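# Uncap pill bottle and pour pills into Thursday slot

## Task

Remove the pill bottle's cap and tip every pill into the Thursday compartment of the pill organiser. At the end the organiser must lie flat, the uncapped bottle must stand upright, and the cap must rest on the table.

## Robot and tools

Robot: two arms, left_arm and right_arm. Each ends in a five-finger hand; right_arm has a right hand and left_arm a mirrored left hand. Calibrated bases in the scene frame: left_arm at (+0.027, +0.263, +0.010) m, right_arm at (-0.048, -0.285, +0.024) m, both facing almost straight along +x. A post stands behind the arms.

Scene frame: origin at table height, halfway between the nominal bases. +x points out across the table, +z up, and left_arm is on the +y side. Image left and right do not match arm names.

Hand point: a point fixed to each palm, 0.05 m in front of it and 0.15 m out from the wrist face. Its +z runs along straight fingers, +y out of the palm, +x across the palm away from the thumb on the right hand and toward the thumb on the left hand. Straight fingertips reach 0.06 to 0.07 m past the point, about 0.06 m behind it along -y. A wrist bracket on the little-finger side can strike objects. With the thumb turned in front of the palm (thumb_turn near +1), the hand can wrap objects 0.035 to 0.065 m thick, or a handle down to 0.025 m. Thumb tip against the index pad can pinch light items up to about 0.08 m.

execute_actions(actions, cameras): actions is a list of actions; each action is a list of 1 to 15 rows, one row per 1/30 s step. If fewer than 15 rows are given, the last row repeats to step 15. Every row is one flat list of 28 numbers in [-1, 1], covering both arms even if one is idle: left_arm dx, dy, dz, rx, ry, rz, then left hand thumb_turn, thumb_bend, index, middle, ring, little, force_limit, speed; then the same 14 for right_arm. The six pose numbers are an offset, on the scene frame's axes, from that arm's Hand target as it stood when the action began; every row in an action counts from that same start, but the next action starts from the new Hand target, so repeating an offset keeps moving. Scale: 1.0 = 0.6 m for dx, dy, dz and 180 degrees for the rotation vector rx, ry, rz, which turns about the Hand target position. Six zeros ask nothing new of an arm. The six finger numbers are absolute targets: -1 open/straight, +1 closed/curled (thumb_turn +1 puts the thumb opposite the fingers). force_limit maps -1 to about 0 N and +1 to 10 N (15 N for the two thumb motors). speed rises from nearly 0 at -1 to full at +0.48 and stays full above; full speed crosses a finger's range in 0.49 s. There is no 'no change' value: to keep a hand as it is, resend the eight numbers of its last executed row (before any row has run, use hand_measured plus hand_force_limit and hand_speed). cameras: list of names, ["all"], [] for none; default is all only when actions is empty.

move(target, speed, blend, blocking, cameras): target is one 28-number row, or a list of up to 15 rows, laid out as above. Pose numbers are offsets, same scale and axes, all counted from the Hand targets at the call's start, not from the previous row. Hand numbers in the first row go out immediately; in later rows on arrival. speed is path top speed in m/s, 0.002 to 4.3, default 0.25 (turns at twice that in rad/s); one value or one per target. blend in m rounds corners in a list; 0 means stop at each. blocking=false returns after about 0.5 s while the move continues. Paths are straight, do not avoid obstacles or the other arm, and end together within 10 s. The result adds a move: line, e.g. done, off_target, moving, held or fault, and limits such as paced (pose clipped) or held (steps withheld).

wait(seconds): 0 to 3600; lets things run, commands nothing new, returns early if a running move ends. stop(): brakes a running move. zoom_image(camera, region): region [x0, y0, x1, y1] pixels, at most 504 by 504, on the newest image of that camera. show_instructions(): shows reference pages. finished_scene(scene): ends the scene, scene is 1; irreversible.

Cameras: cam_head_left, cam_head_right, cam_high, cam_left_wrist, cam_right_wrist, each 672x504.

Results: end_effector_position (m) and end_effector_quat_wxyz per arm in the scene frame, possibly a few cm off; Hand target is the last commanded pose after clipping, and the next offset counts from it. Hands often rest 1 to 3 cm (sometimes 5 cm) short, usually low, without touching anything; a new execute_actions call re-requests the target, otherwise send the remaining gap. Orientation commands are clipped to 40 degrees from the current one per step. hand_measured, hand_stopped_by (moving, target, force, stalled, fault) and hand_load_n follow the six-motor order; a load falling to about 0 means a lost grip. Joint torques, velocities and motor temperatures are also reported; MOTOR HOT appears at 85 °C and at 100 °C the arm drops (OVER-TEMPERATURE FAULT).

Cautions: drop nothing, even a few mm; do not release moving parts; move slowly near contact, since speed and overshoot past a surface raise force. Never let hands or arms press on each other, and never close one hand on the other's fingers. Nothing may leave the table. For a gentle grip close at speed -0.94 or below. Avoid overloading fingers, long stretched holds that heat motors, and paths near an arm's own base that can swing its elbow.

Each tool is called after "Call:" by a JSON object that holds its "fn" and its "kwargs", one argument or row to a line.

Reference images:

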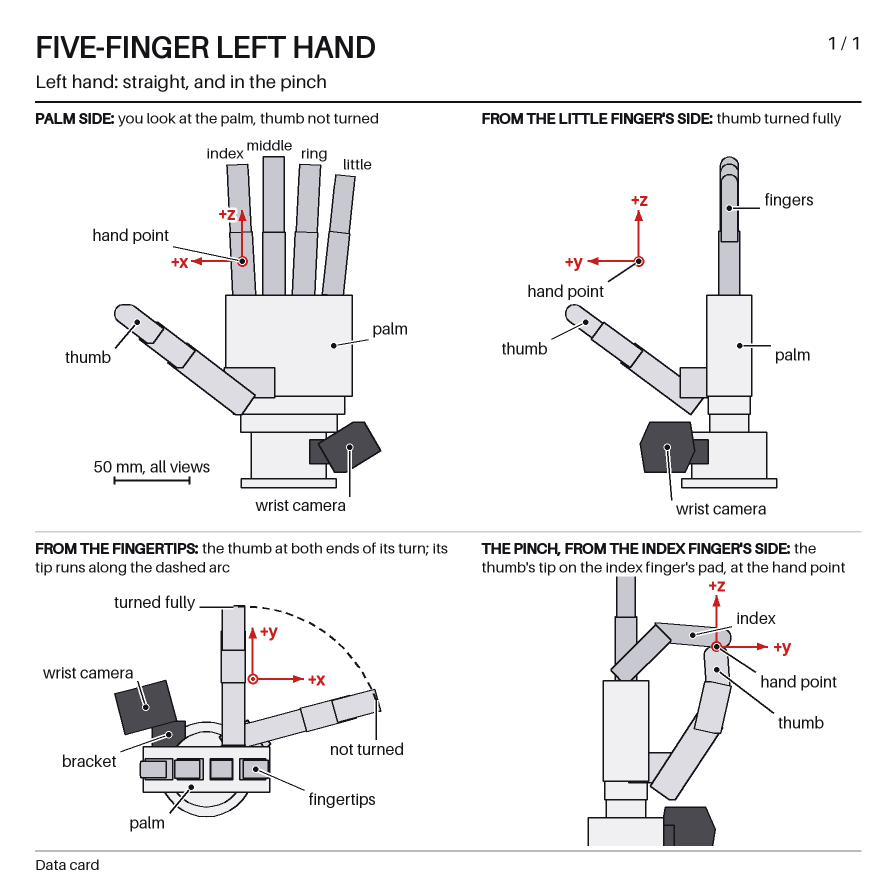

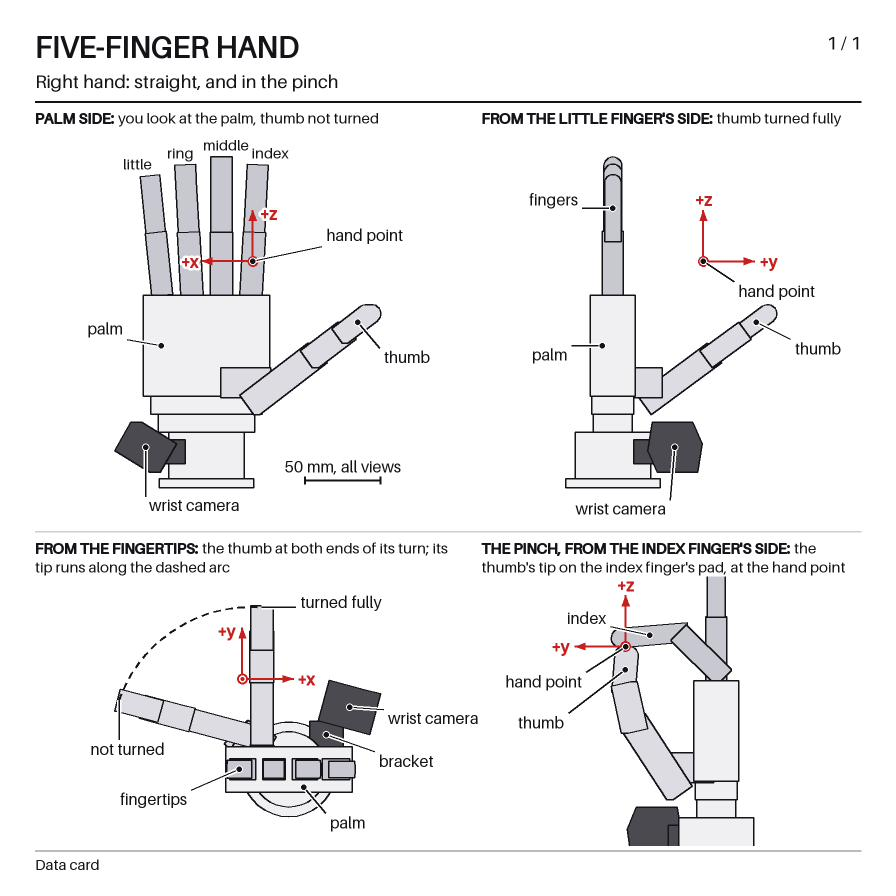

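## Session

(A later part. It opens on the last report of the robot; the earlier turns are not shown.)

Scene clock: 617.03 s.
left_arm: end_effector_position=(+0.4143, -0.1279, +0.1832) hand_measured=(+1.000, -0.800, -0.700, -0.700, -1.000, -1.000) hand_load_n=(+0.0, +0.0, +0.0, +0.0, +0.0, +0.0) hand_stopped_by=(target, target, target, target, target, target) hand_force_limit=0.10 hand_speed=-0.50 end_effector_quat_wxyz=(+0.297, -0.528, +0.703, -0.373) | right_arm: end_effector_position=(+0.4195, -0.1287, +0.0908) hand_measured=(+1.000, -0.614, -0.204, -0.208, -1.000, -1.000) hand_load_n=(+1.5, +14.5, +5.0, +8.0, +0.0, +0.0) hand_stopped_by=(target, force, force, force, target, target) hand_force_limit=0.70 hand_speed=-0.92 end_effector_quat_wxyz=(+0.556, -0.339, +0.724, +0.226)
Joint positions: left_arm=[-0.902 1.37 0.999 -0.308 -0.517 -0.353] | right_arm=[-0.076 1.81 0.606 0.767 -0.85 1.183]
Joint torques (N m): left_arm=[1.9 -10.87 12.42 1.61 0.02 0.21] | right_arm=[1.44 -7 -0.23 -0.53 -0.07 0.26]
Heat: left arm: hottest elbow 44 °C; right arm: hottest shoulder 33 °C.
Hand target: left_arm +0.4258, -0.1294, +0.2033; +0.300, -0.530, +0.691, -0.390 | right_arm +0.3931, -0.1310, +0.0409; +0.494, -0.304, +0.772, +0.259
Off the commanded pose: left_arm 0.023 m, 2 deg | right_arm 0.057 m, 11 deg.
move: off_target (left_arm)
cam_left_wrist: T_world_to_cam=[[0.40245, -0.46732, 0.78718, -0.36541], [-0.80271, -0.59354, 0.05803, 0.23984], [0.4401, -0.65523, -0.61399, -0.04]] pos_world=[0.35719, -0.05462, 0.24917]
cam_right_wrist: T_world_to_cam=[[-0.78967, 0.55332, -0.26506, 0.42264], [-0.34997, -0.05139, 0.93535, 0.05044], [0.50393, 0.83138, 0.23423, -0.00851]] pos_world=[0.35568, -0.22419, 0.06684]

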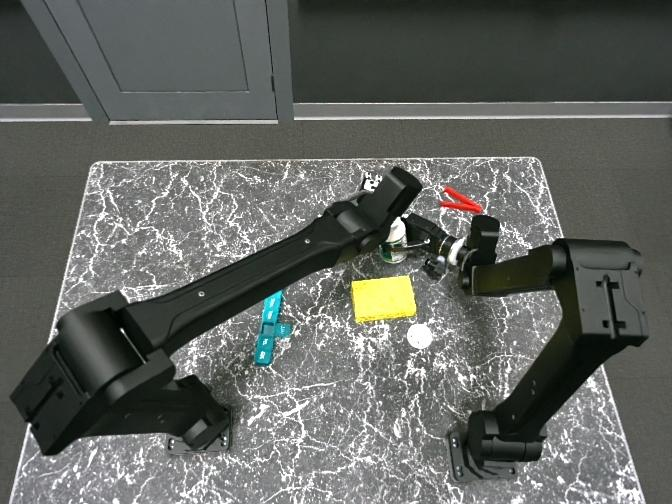

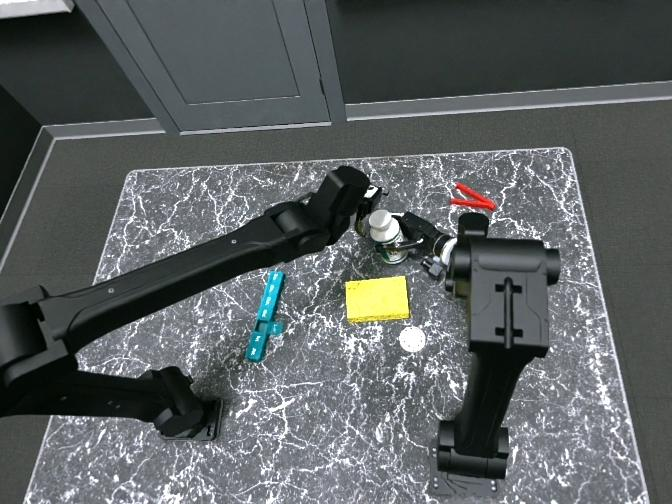

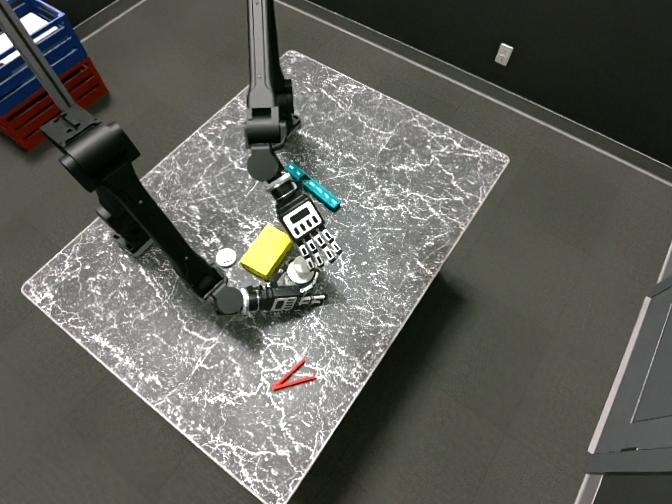

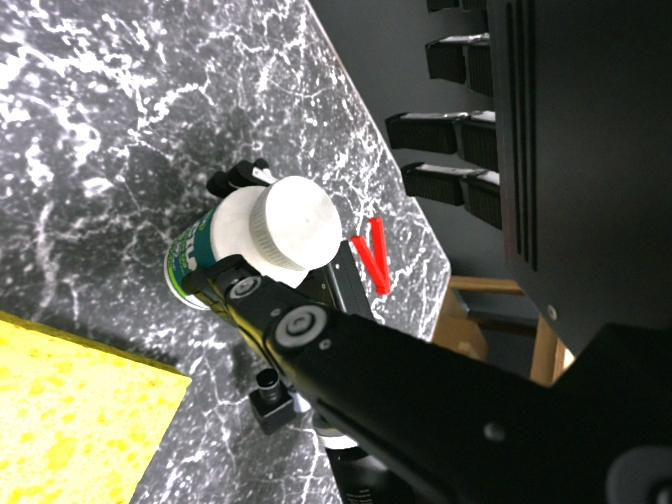

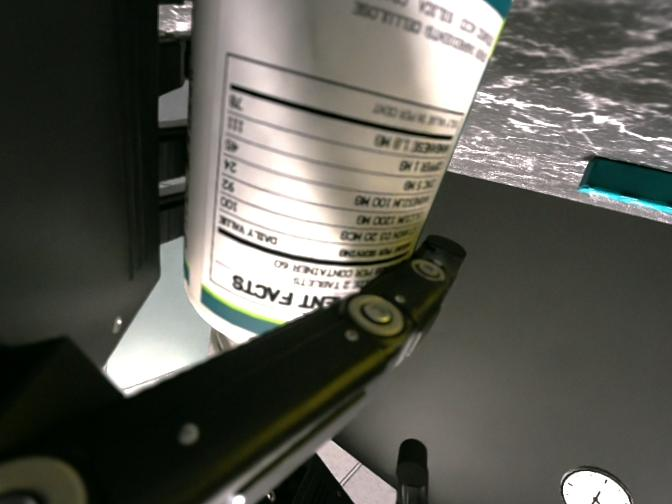

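Call:
{"fn": "move", "kwargs": {
  "target": [
    [-0.01,-0.03,0,0,0,-0.1667,1,-0.8,-0.7,-0.7,-1,-1,0.1,-0.5, 0,0,0,0,0,0,1,0.8,0.8,0.8,-1,-1,0.7,-0.92],
    [0.0125,-0.017,-0.01,0,0,-0.1667,1,-0.8,-0.7,-0.7,-1,-1,0.1,-0.5, 0,0,0,0,0,0,1,0.8,0.8,0.8,-1,-1,0.7,-0.92]
  ],
  "speed": 0.12,
  "cameras": ["all"]
}}

Call:
{"fn": "zoom_image", "kwargs": {
  "camera": "cam_high",
  "region": [270, 235, 340, 300]
}}

Scene clock: 666.43 s.
left_arm: end_effector_position=(+0.4219, -0.1375, +0.1892) hand_measured=(+1.000, -0.800, -0.700, -0.700, -1.000, -1.000) hand_load_n=(+0.0, +0.0, +0.0, -0.5, +0.0, +0.0) hand_stopped_by=(target, target, target, target, target, target) hand_force_limit=0.10 hand_speed=-0.50 end_effector_quat_wxyz=(+0.181, -0.336, +0.810, -0.445) | right_arm: end_effector_position=(+0.4195, -0.1287, +0.0908) hand_measured=(+1.000, -0.614, -0.204, -0.208, -1.000, -1.000) hand_load_n=(+1.5, +14.0, +5.0, +8.0, +0.0, +0.0) hand_stopped_by=(target, force, force, force, target, target) hand_force_limit=0.70 hand_speed=-0.92 end_effector_quat_wxyz=(+0.556, -0.339, +0.724, +0.226)
Joint positions: left_arm=[-0.736 1.376 0.999 -0.193 0.062 0.032] | right_arm=[-0.076 1.81 0.606 0.767 -0.85 1.183]
Joint torques (N m): left_arm=[1.44 -9.7 12.04 2.02 0.32 0.21] | right_arm=[1.44 -6.95 -0.23 -0.53 -0.06 0.26]
Heat: left arm: hottest elbow 45 °C; right arm: hottest shoulder 33 °C.
Hand target: left_arm +0.4332, -0.1396, +0.1973; +0.189, -0.333, +0.804, -0.455 | right_arm +0.3931, -0.1310, +0.0409; +0.494, -0.304, +0.772, +0.259
Off the commanded pose: left_arm 0.014 m, 2 deg | right_arm 0.057 m, 10 deg.
move: off_target (left_arm)
cam_left_wrist: T_world_to_cam=[[0.12912, -0.58502, 0.80068, -0.28106], [-0.99046, -0.11527, 0.0755, 0.38154], [0.04812, -0.80279, -0.59432, 0.09535]] pos_world=[0.40959, -0.0439, 0.2529]
cam_right_wrist: T_world_to_cam=[[-0.78967, 0.55332, -0.26506, 0.42264], [-0.34997, -0.05139, 0.93535, 0.05044], [0.50393, 0.83138, 0.23423, -0.00851]] pos_world=[0.35568, -0.22419, 0.06684]

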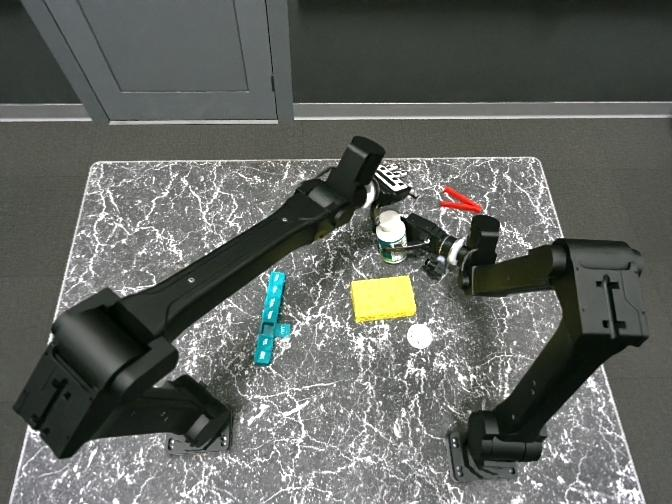

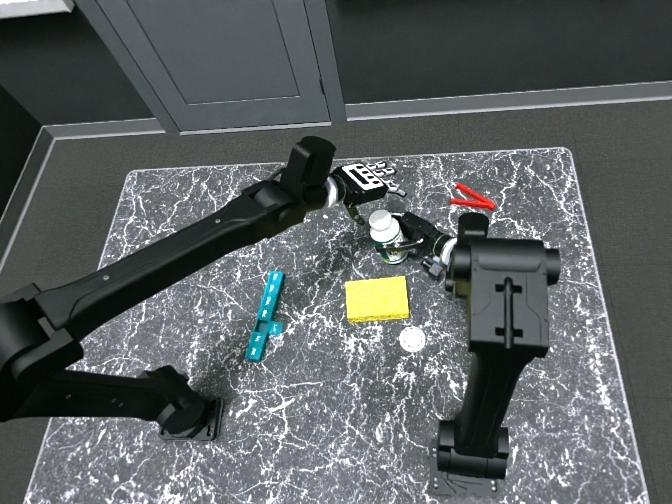

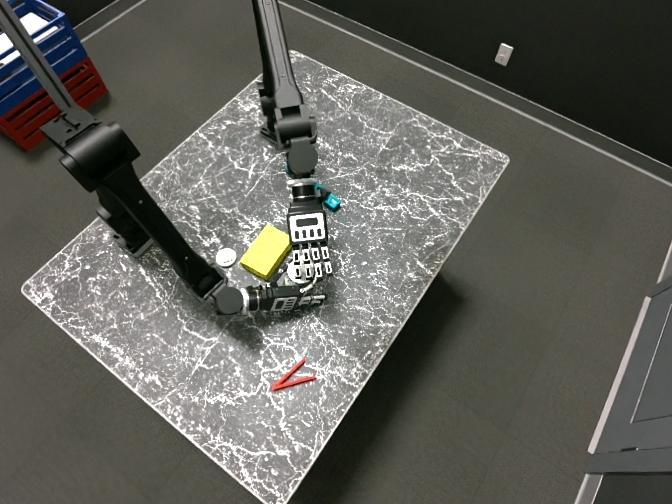

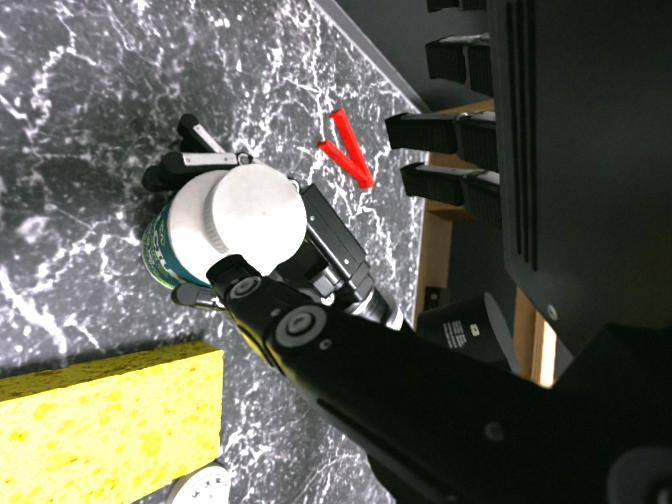

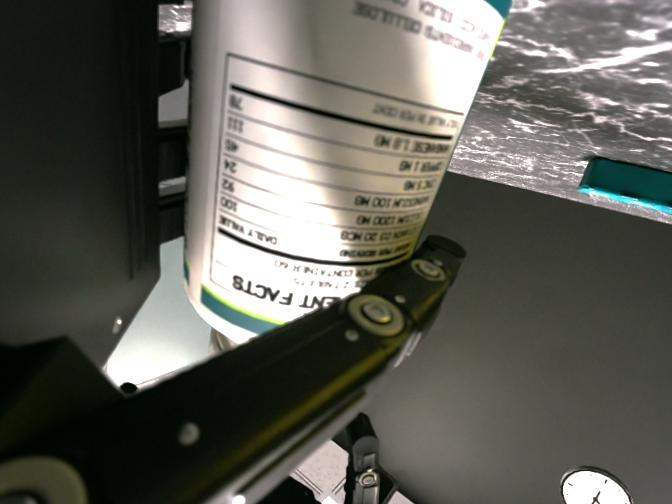

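Scaled by 7.200 from the camera's image (finer frame: 960x720).

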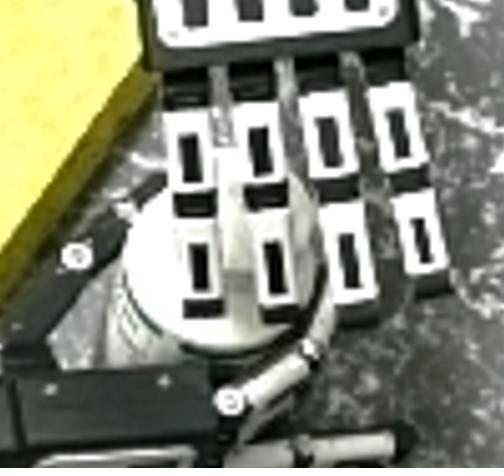

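Call:
{"fn": "move", "kwargs": {
  "target": [0.004,-0.005,-0.09,0,0,0,1,-0.8,-0.7,-0.7,-1,-1,0.1,-0.5, 0,0,0,0,0,0,1,0.8,0.8,0.8,-1,-1,0.7,-0.92],
  "speed": 0.08,
  "cameras": ["all"]
}}

Call:
{"fn": "zoom_image", "kwargs": {
  "camera": "cam_high",
  "region": [270, 235, 340, 300]
}}

Call:
{"fn": "zoom_image", "kwargs": {
  "camera": "cam_left_wrist",
  "region": [200, 120, 450, 340]
}}

Scene clock: 671.07 s.
left_arm: end_effector_position=(+0.4289, -0.1436, +0.1422) hand_measured=(+1.000, -0.800, -0.700, -0.700, -1.000, -1.000) hand_load_n=(+0.0, +0.0, +0.0, +0.0, +0.0, +0.0) hand_stopped_by=(target, target, target, target, target, target) hand_force_limit=0.10 hand_speed=-0.50 end_effector_quat_wxyz=(+0.183, -0.334, +0.808, -0.450) | right_arm: end_effector_position=(+0.4195, -0.1287, +0.0908) hand_measured=(+1.000, -0.614, -0.204, -0.208, -1.000, -1.000) hand_load_n=(+1.5, +14.5, +5.5, +8.0, +0.0, +0.0) hand_stopped_by=(target, force, force, force, target, target) hand_force_limit=0.70 hand_speed=-0.92 end_effector_quat_wxyz=(+0.556, -0.339, +0.724, +0.226)
Joint positions: left_arm=[-0.736 1.455 0.936 -0.039 0.062 0.033] | right_arm=[-0.076 1.81 0.606 0.767 -0.85 1.183]
Joint torques (N m): left_arm=[1.32 -10.29 10.18 1.98 0.28 0.21] | right_arm=[1.44 -6.95 -0.23 -0.53 -0.07 0.26]
Heat: left arm: hottest elbow 45 °C; right arm: hottest shoulder 33 °C.
Hand target: left_arm +0.4356, -0.1425, +0.1432; +0.189, -0.333, +0.804, -0.455 | right_arm +0.3931, -0.1310, +0.0409; +0.494, -0.304, +0.772, +0.259
Off the commanded pose: left_arm 0.007 m, 1 deg | right_arm 0.057 m, 10 deg.
move: done
cam_left_wrist: T_world_to_cam=[[0.1209, -0.57876, 0.80649, -0.24432], [-0.99121, -0.11429, 0.06657, 0.39307], [0.05365, -0.80745, -0.58749, 0.05828]] pos_world=[0.41602, -0.04942, 0.20511]
cam_right_wrist: T_world_to_cam=[[-0.78967, 0.55332, -0.26506, 0.42264], [-0.34997, -0.05139, 0.93535, 0.05044], [0.50393, 0.83138, 0.23423, -0.00851]] pos_world=[0.35568, -0.22419, 0.06684]

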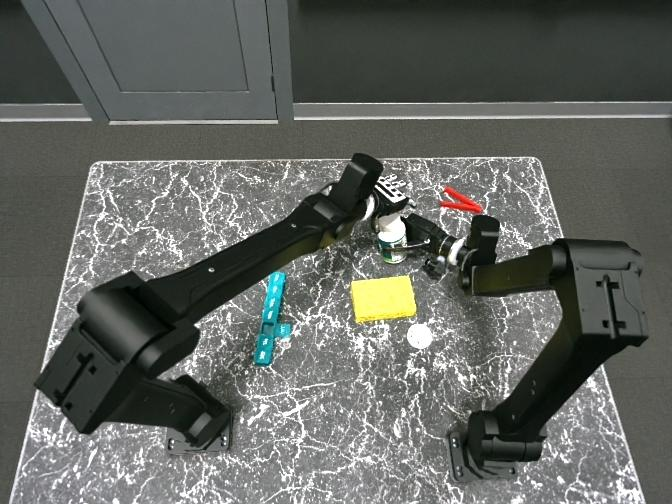

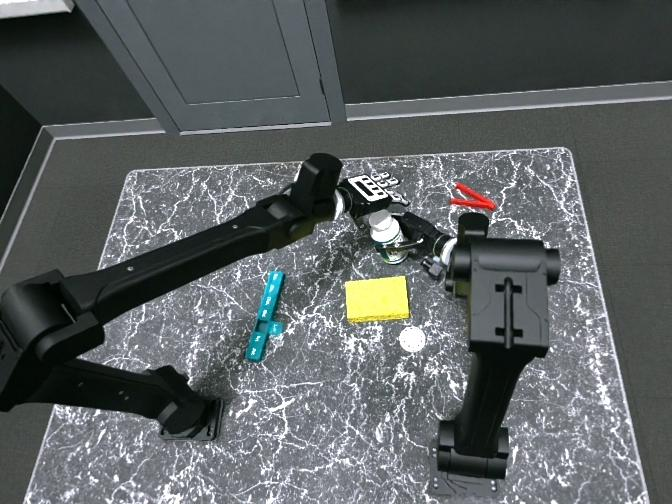

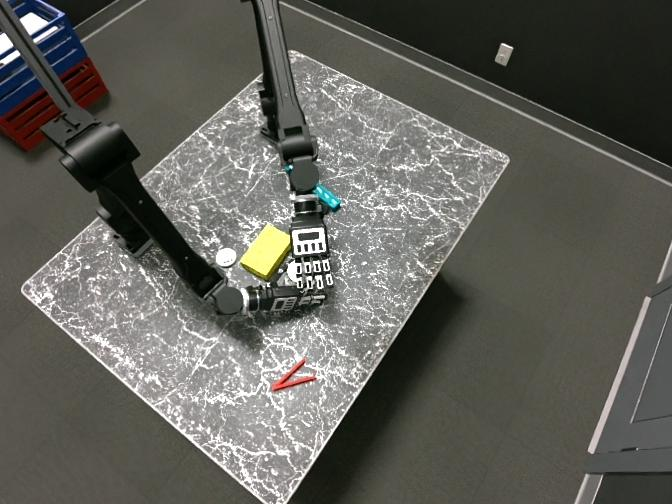

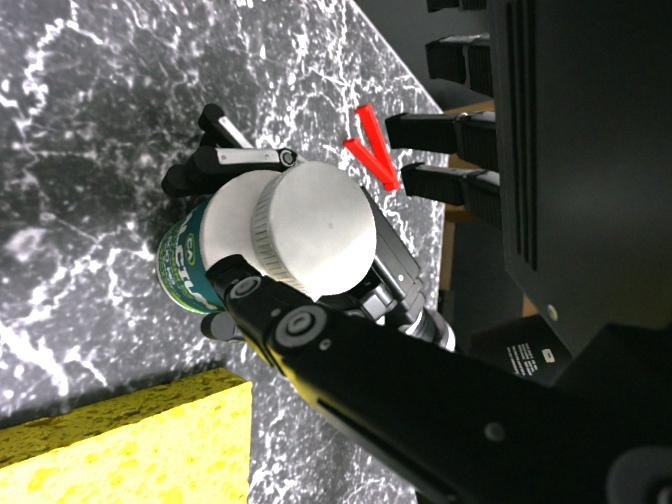

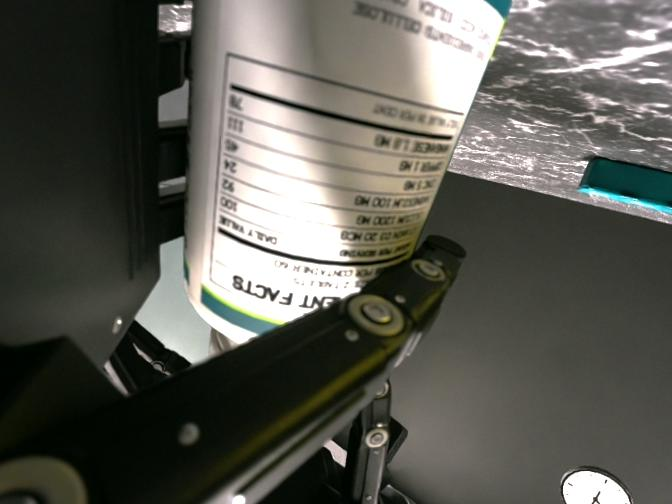

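Scaled by 7.200 from the camera's image (finer frame: 960x720).

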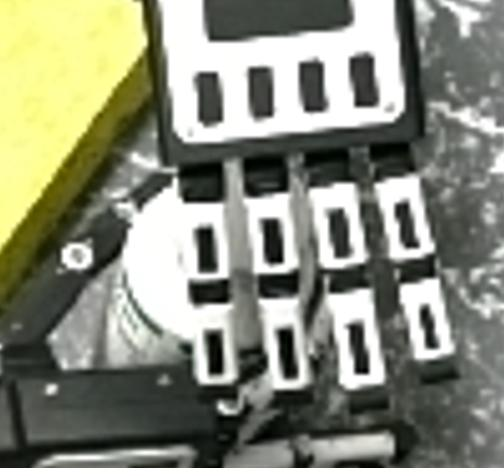

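Scaled by 2.016 from the camera's image (finer frame: 960x720).

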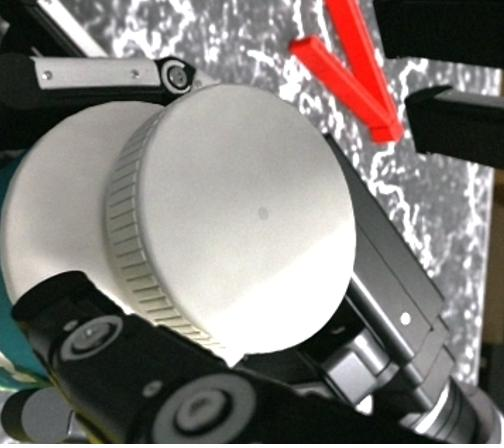

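Call:
{"fn": "move", "kwargs": {
  "target": [0,0,0,0,0,0,1,0.2,0.2,0.2,-1,-1,0.3,-0.92, 0,0,0,0,0,0,1,0.8,0.8,0.8,-1,-1,0.7,-0.92],
  "speed": 0.08,
  "cameras": ["cam_high","cam_left_wrist","cam_right_wrist"]
}}

Call:
{"fn": "zoom_image", "kwargs": {
  "camera": "cam_left_wrist",
  "region": [200, 120, 450, 340]
}}

Scene clock: 678.33 s.
left_arm: end_effector_position=(+0.4291, -0.1438, +0.1422) hand_measured=(+1.000, -0.502, -0.134, -0.142, -1.000, -1.000) hand_load_n=(+0.0, +9.5, +8.0, +6.5, +0.0, +0.0) hand_stopped_by=(target, force, force, force, target, target) hand_force_limit=0.30 hand_speed=-0.92 end_effector_quat_wxyz=(+0.183, -0.334, +0.808, -0.450) | right_arm: end_effector_position=(+0.4197, -0.1287, +0.0911) hand_measured=(+1.000, -0.614, -0.204, -0.208, -1.000, -1.000) hand_load_n=(+1.0, +14.5, +5.0, +8.0, +0.0, +0.0) hand_stopped_by=(target, force, force, force, target, target) hand_force_limit=0.70 hand_speed=-0.92 end_effector_quat_wxyz=(+0.556, -0.338, +0.725, +0.228)
Joint positions: left_arm=[-0.736 1.456 0.936 -0.037 0.062 0.033] | right_arm=[-0.076 1.81 0.606 0.767 -0.85 1.187]
Joint torques (N m): left_arm=[1.32 -10.52 10.18 1.98 0.28 0.21] | right_arm=[1.44 -7 -0.23 -0.54 -0.08 0.22]
Heat: left arm: hottest elbow 45 °C; right arm: hottest shoulder 33 °C.
Hand target: left_arm +0.4356, -0.1426, +0.1432; +0.189, -0.333, +0.804, -0.455 | right_arm +0.3931, -0.1310, +0.0409; +0.494, -0.304, +0.772, +0.259
Off the commanded pose: left_arm 0.007 m, 1 deg | right_arm 0.057 m, 10 deg.
move: done
cam_left_wrist: T_world_to_cam=[[0.11991, -0.57834, 0.80693, -0.24404], [-0.99131, -0.11406, 0.06555, 0.39351], [0.05413, -0.80778, -0.58699, 0.05773]] pos_world=[0.41623, -0.04963, 0.20502]
cam_right_wrist: T_world_to_cam=[[-0.7898, 0.55497, -0.26118, 0.42272], [-0.34725, -0.05356, 0.93624, 0.04871], [0.5056, 0.83014, 0.23501, -0.00951]] pos_world=[0.35559, -0.22409, 0.06704]

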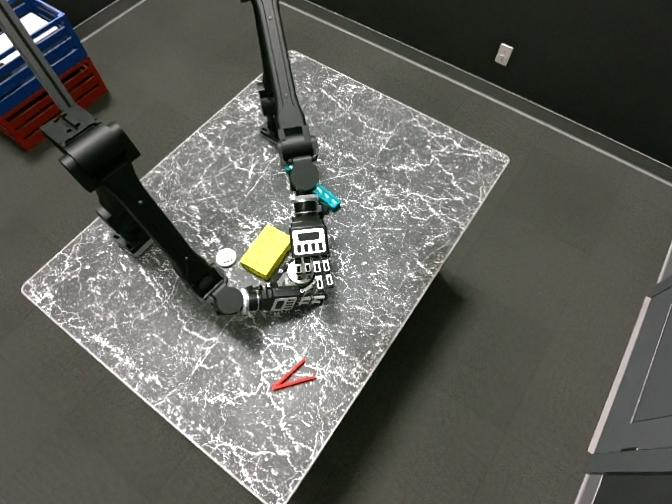

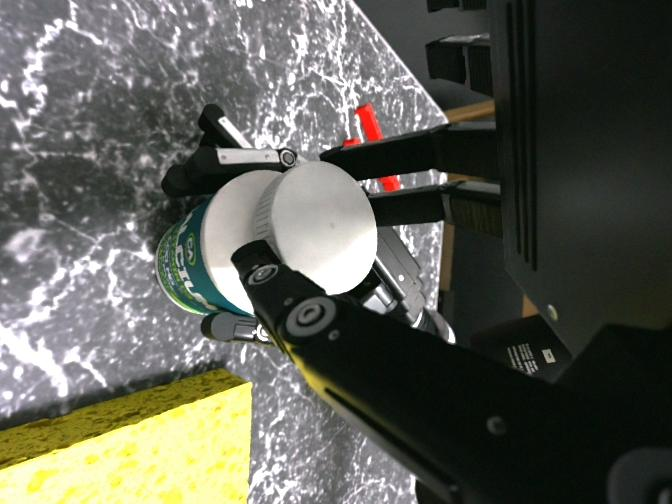

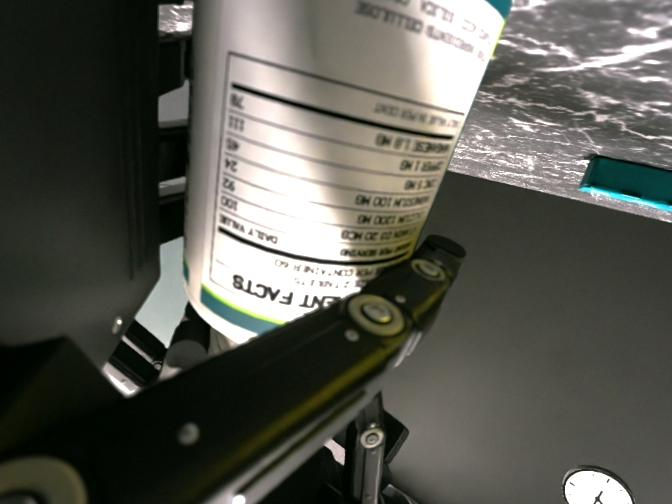

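Scaled by 2.016 from the camera's image (finer frame: 960x720).

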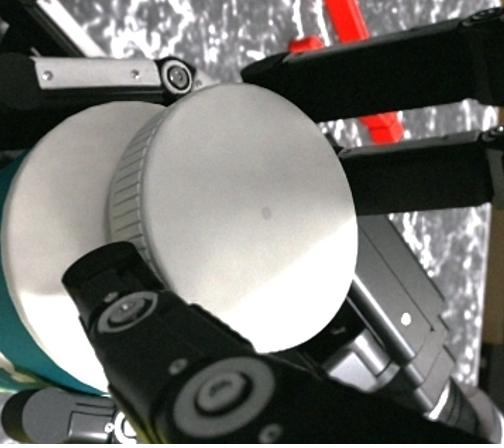

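Call:
{"fn": "move", "kwargs": {
  "target": [
    [-0.0012,-0.0062,0.0033,0.013,0,0.0823,1,0.2,0.2,0.2,-1,-1,0.3,-0.92, 0,0,0,0,0,0,1,0.8,0.8,0.8,-1,-1,0.7,-0.92],
    [0,-0.0113,0.0067,0.026,0,0.1647,1,0.2,0.2,0.2,-1,-1,0.3,-0.92, 0,0,0,0,0,0,1,0.8,0.8,0.8,-1,-1,0.7,-0.92]
  ],
  "speed": 0.15,
  "blend": 0.01,
  "cameras": ["cam_high","cam_left_wrist","cam_right_wrist"]
}}

Call:
{"fn": "zoom_image", "kwargs": {
  "camera": "cam_left_wrist",
  "region": [200, 120, 450, 340]
}}

Scene clock: 689.00 s.
left_arm: end_effector_position=(+0.4352, -0.1362, +0.1387) hand_measured=(+1.000, -0.500, -0.134, -0.140, -1.000, -1.000) hand_load_n=(-1.5, +4.5, +8.0, +0.0, +0.0, +0.0) hand_stopped_by=(target, force, force, force, target, target) hand_force_limit=0.30 hand_speed=-0.92 end_effector_quat_wxyz=(+0.313, -0.523, +0.708, -0.355) | right_arm: end_effector_position=(+0.4190, -0.1285, +0.0904) hand_measured=(+1.000, -0.614, -0.204, -0.208, -1.000, -1.000) hand_load_n=(+0.5, +15.0, +5.0, +7.5, +0.0, +0.0) hand_stopped_by=(target, force, force, force, target, target) hand_force_limit=0.70 hand_speed=-0.92 end_effector_quat_wxyz=(+0.557, -0.342, +0.723, +0.225)
Joint positions: left_arm=[-0.893 1.486 1.001 -0.213 -0.54 -0.321] | right_arm=[-0.076 1.81 0.606 0.767 -0.851 1.176]
Joint torques (N m): left_arm=[-0.97 -10.34 13.2 0.32 -0.32 0.12] | right_arm=[1.44 -6.95 -0.18 -0.54 -0.01 0.32]
Heat: left arm: hottest elbow 44 °C; right arm: hottest shoulder 33 °C.
Hand target: left_arm +0.4357, -0.1493, +0.1473; +0.312, -0.520, +0.710, -0.358 | right_arm +0.3930, -0.1309, +0.0409; +0.494, -0.304, +0.772, +0.259
Off the commanded pose: left_arm 0.016 m, 1 deg | right_arm 0.056 m, 11 deg.
move: off_target (left_arm)
cam_left_wrist: T_world_to_cam=[[0.4034, -0.50199, 0.76503, -0.34476], [-0.79696, -0.60354, 0.02421, 0.25516], [0.44958, -0.61947, -0.64353, -0.07715]] pos_world=[0.37711, -0.06685, 0.20793]
cam_right_wrist: T_world_to_cam=[[-0.79014, 0.55004, -0.27042, 0.42229], [-0.35375, -0.04894, 0.93406, 0.05261], [0.50054, 0.8337, 0.23325, -0.00638]] pos_world=[0.35547, -0.22439, 0.06654]

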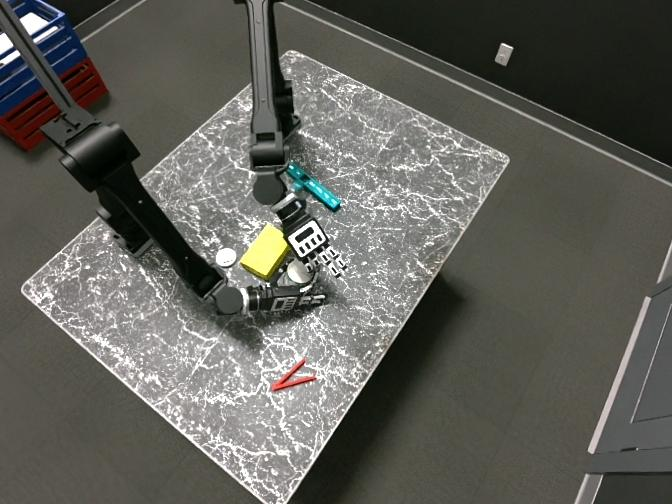

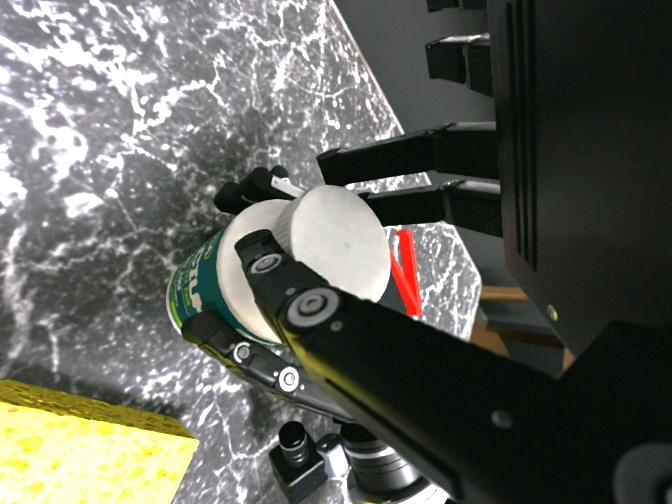

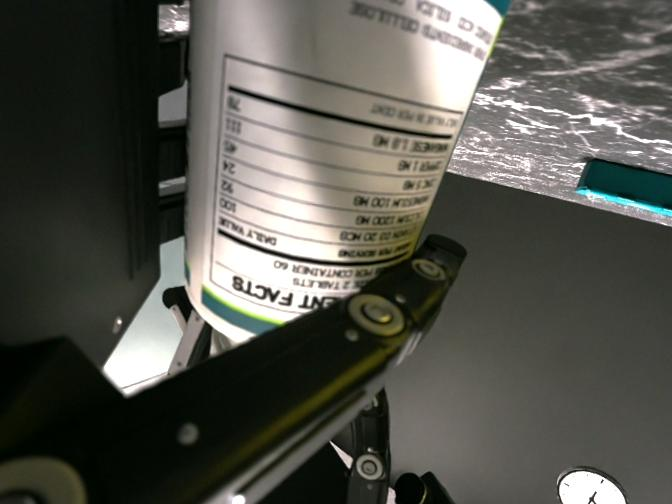

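Scaled by 2.016 from the camera's image (finer frame: 960x720).

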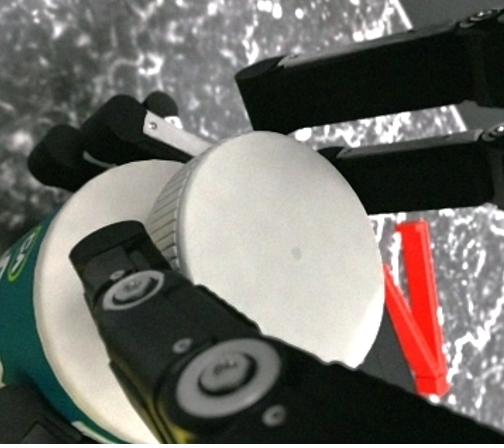

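Call:
{"fn": "move", "kwargs": {
  "target": [0,0,0,0,0,0,1,0.25,0.25,0.25,-1,-1,0.3,-0.92, 0,0,0,0,0,0,1,0.8,0.8,0.8,-1,-1,0.7,-0.92],
  "speed": 0.08
}}

Call:
{"fn": "move", "kwargs": {
  "target": [0,-0.01,0.04,0,0,0,1,0.25,0.25,0.25,-1,-1,0.3,-0.92, 0,0,0,0,0,0,1,0.8,0.8,0.8,-1,-1,0.7,-0.92],
  "speed": 0.05,
  "cameras": ["all"]
}}

Call:
{"fn": "zoom_image", "kwargs": {
  "camera": "cam_left_wrist",
  "region": [200, 120, 450, 340]
}}

Call:
{"fn": "zoom_image", "kwargs": {
  "camera": "cam_head_right",
  "region": [350, 170, 430, 270]
}}

Scene clock: 697.40 s.
left_arm: end_effector_position=(+0.4354, -0.1328, +0.1359) hand_measured=(+1.000, -0.338, -0.134, +0.006, -1.000, -1.000) hand_load_n=(-1.0, +9.5, +11.5, +1.0, +0.0, +0.0) hand_stopped_by=(target, force, force, force, target, target) hand_force_limit=0.30 hand_speed=-0.92 end_effector_quat_wxyz=(+0.318, -0.525, +0.709, -0.348) | right_arm: end_effector_position=(+0.4187, -0.1286, +0.0907) hand_measured=(+1.000, -0.614, -0.204, -0.208, -1.000, -1.000) hand_load_n=(+1.5, +14.5, +4.5, +7.5, +0.0, +0.0) hand_stopped_by=(target, force, force, force, target, target) hand_force_limit=0.70 hand_speed=-0.92 end_effector_quat_wxyz=(+0.556, -0.341, +0.723, +0.227)
Joint positions: left_arm=[-0.893 1.489 1.001 -0.223 -0.552 -0.322] | right_arm=[-0.076 1.809 0.605 0.767 -0.852 1.179]
Joint torques (N m): left_arm=[-0.85 -10.58 13.15 0.65 0.13 0.11] | right_arm=[1.49 -6.95 -0.13 -0.53 0.04 0.29]
Heat: left arm: hottest elbow 44 °C; right arm: hottest shoulder 33 °C.
Hand target: left_arm +0.4357, -0.1493, +0.1473; +0.312, -0.520, +0.710, -0.358 | right_arm +0.3931, -0.1310, +0.0410; +0.495, -0.304, +0.772, +0.259
Off the commanded pose: left_arm 0.020 m, 1 deg | right_arm 0.056 m, 11 deg.
move: done

Scene clock: 698.43 s.
left_arm: end_effector_position=(+0.4321, -0.1287, +0.1371) hand_measured=(+1.000, -0.338, -0.134, +0.006, -1.000, -1.000) hand_load_n=(-1.0, +4.5, +8.5, +0.0, +0.0, +0.0) hand_stopped_by=(target, force, force, force, target, target) hand_force_limit=0.30 hand_speed=-0.92 end_effector_quat_wxyz=(+0.317, -0.526, +0.718, -0.328) | right_arm: end_effector_position=(+0.4151, -0.1277, +0.0919) hand_measured=(+1.000, -0.614, -0.204, -0.208, -1.000, -1.000) hand_load_n=(+1.0, +15.0, +3.5, +7.5, +0.0, +0.0) hand_stopped_by=(target, force, force, force, target, target) hand_force_limit=0.70 hand_speed=-0.92 end_effector_quat_wxyz=(+0.555, -0.342, +0.722, +0.231)
Joint positions: left_arm=[-0.893 1.489 1.027 -0.294 -0.555 -0.326] | right_arm=[-0.076 1.804 0.599 0.767 -0.86 1.181]
Joint torques (N m): left_arm=[-1.67 -11.99 15.31 0.61 0.01 0.1] | right_arm=[1.44 -6.36 0.25 -0.55 0.38 0.26]
Heat: left arm: hottest elbow 44 °C; right arm: hottest shoulder 33 °C.
Hand target: left_arm +0.4355, -0.1554, +0.1713; +0.312, -0.520, +0.710, -0.359 | right_arm +0.3931, -0.1310, +0.0409; +0.494, -0.304, +0.772, +0.259
Off the commanded pose: left_arm 0.044 m, 4 deg | right_arm 0.056 m, 11 deg.
move: off_target (left_arm)
cam_left_wrist: T_world_to_cam=[[0.43304, -0.53192, 0.72769, -0.35003], [-0.78817, -0.61515, 0.01937, 0.25267], [0.43734, -0.58193, -0.68563, -0.05625]] pos_world=[0.37533, -0.06349, 0.21126]
cam_right_wrist: T_world_to_cam=[[-0.79517, 0.54657, -0.26261, 0.42013], [-0.34893, -0.05823, 0.93534, 0.04659], [0.49593, 0.83539, 0.23702, -0.00373]] pos_world=[0.35218, -0.2238, 0.06764]

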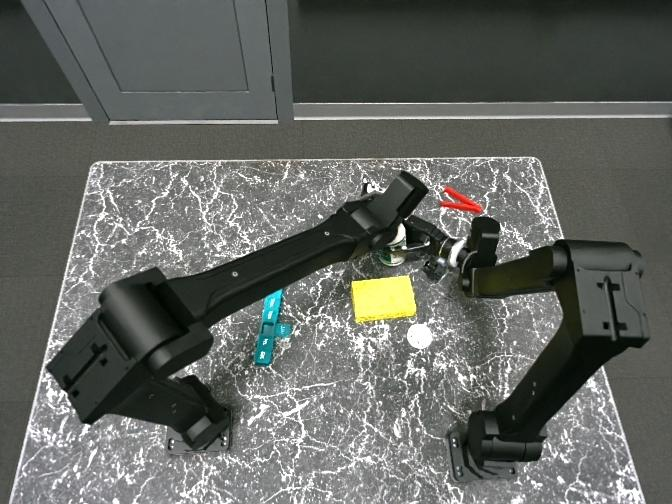

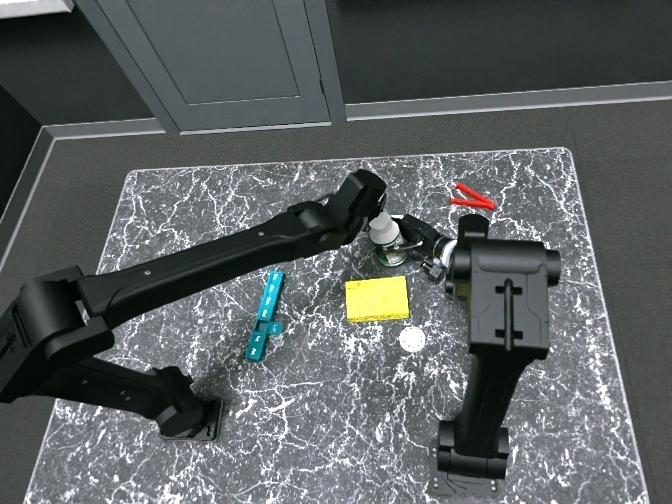

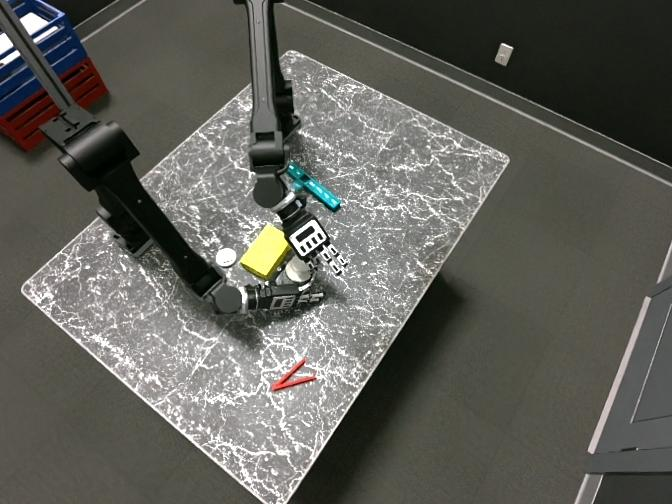

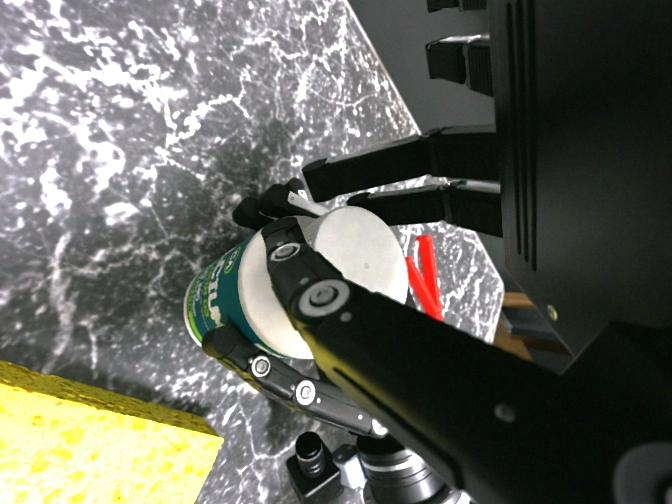

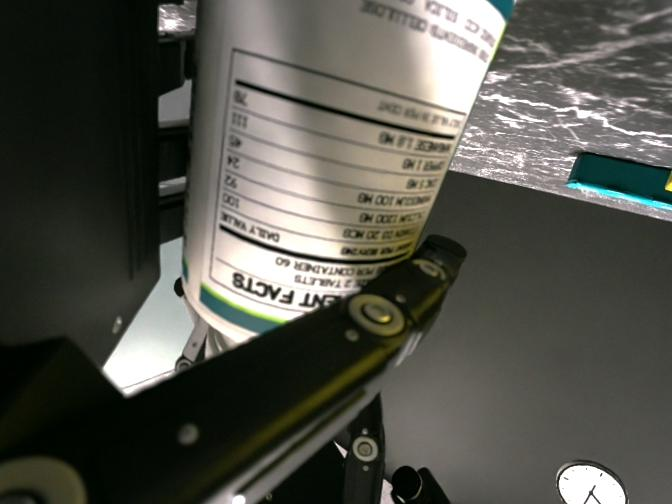

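Scaled by 2.016 from the camera's image (finer frame: 960x720).

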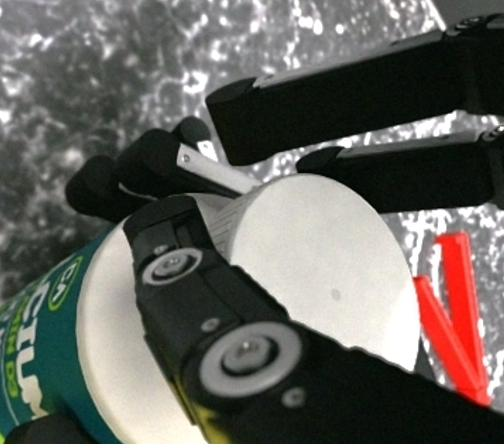

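Scaled by 5.040 from the camera's image (finer frame: 960x720).

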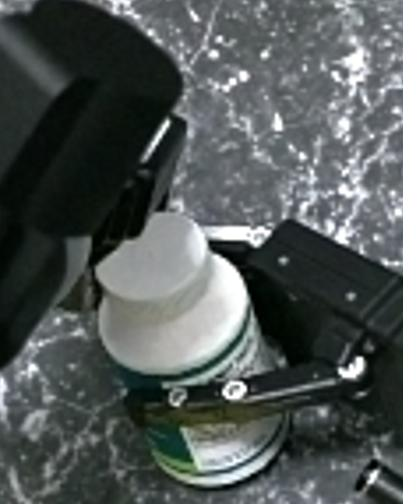

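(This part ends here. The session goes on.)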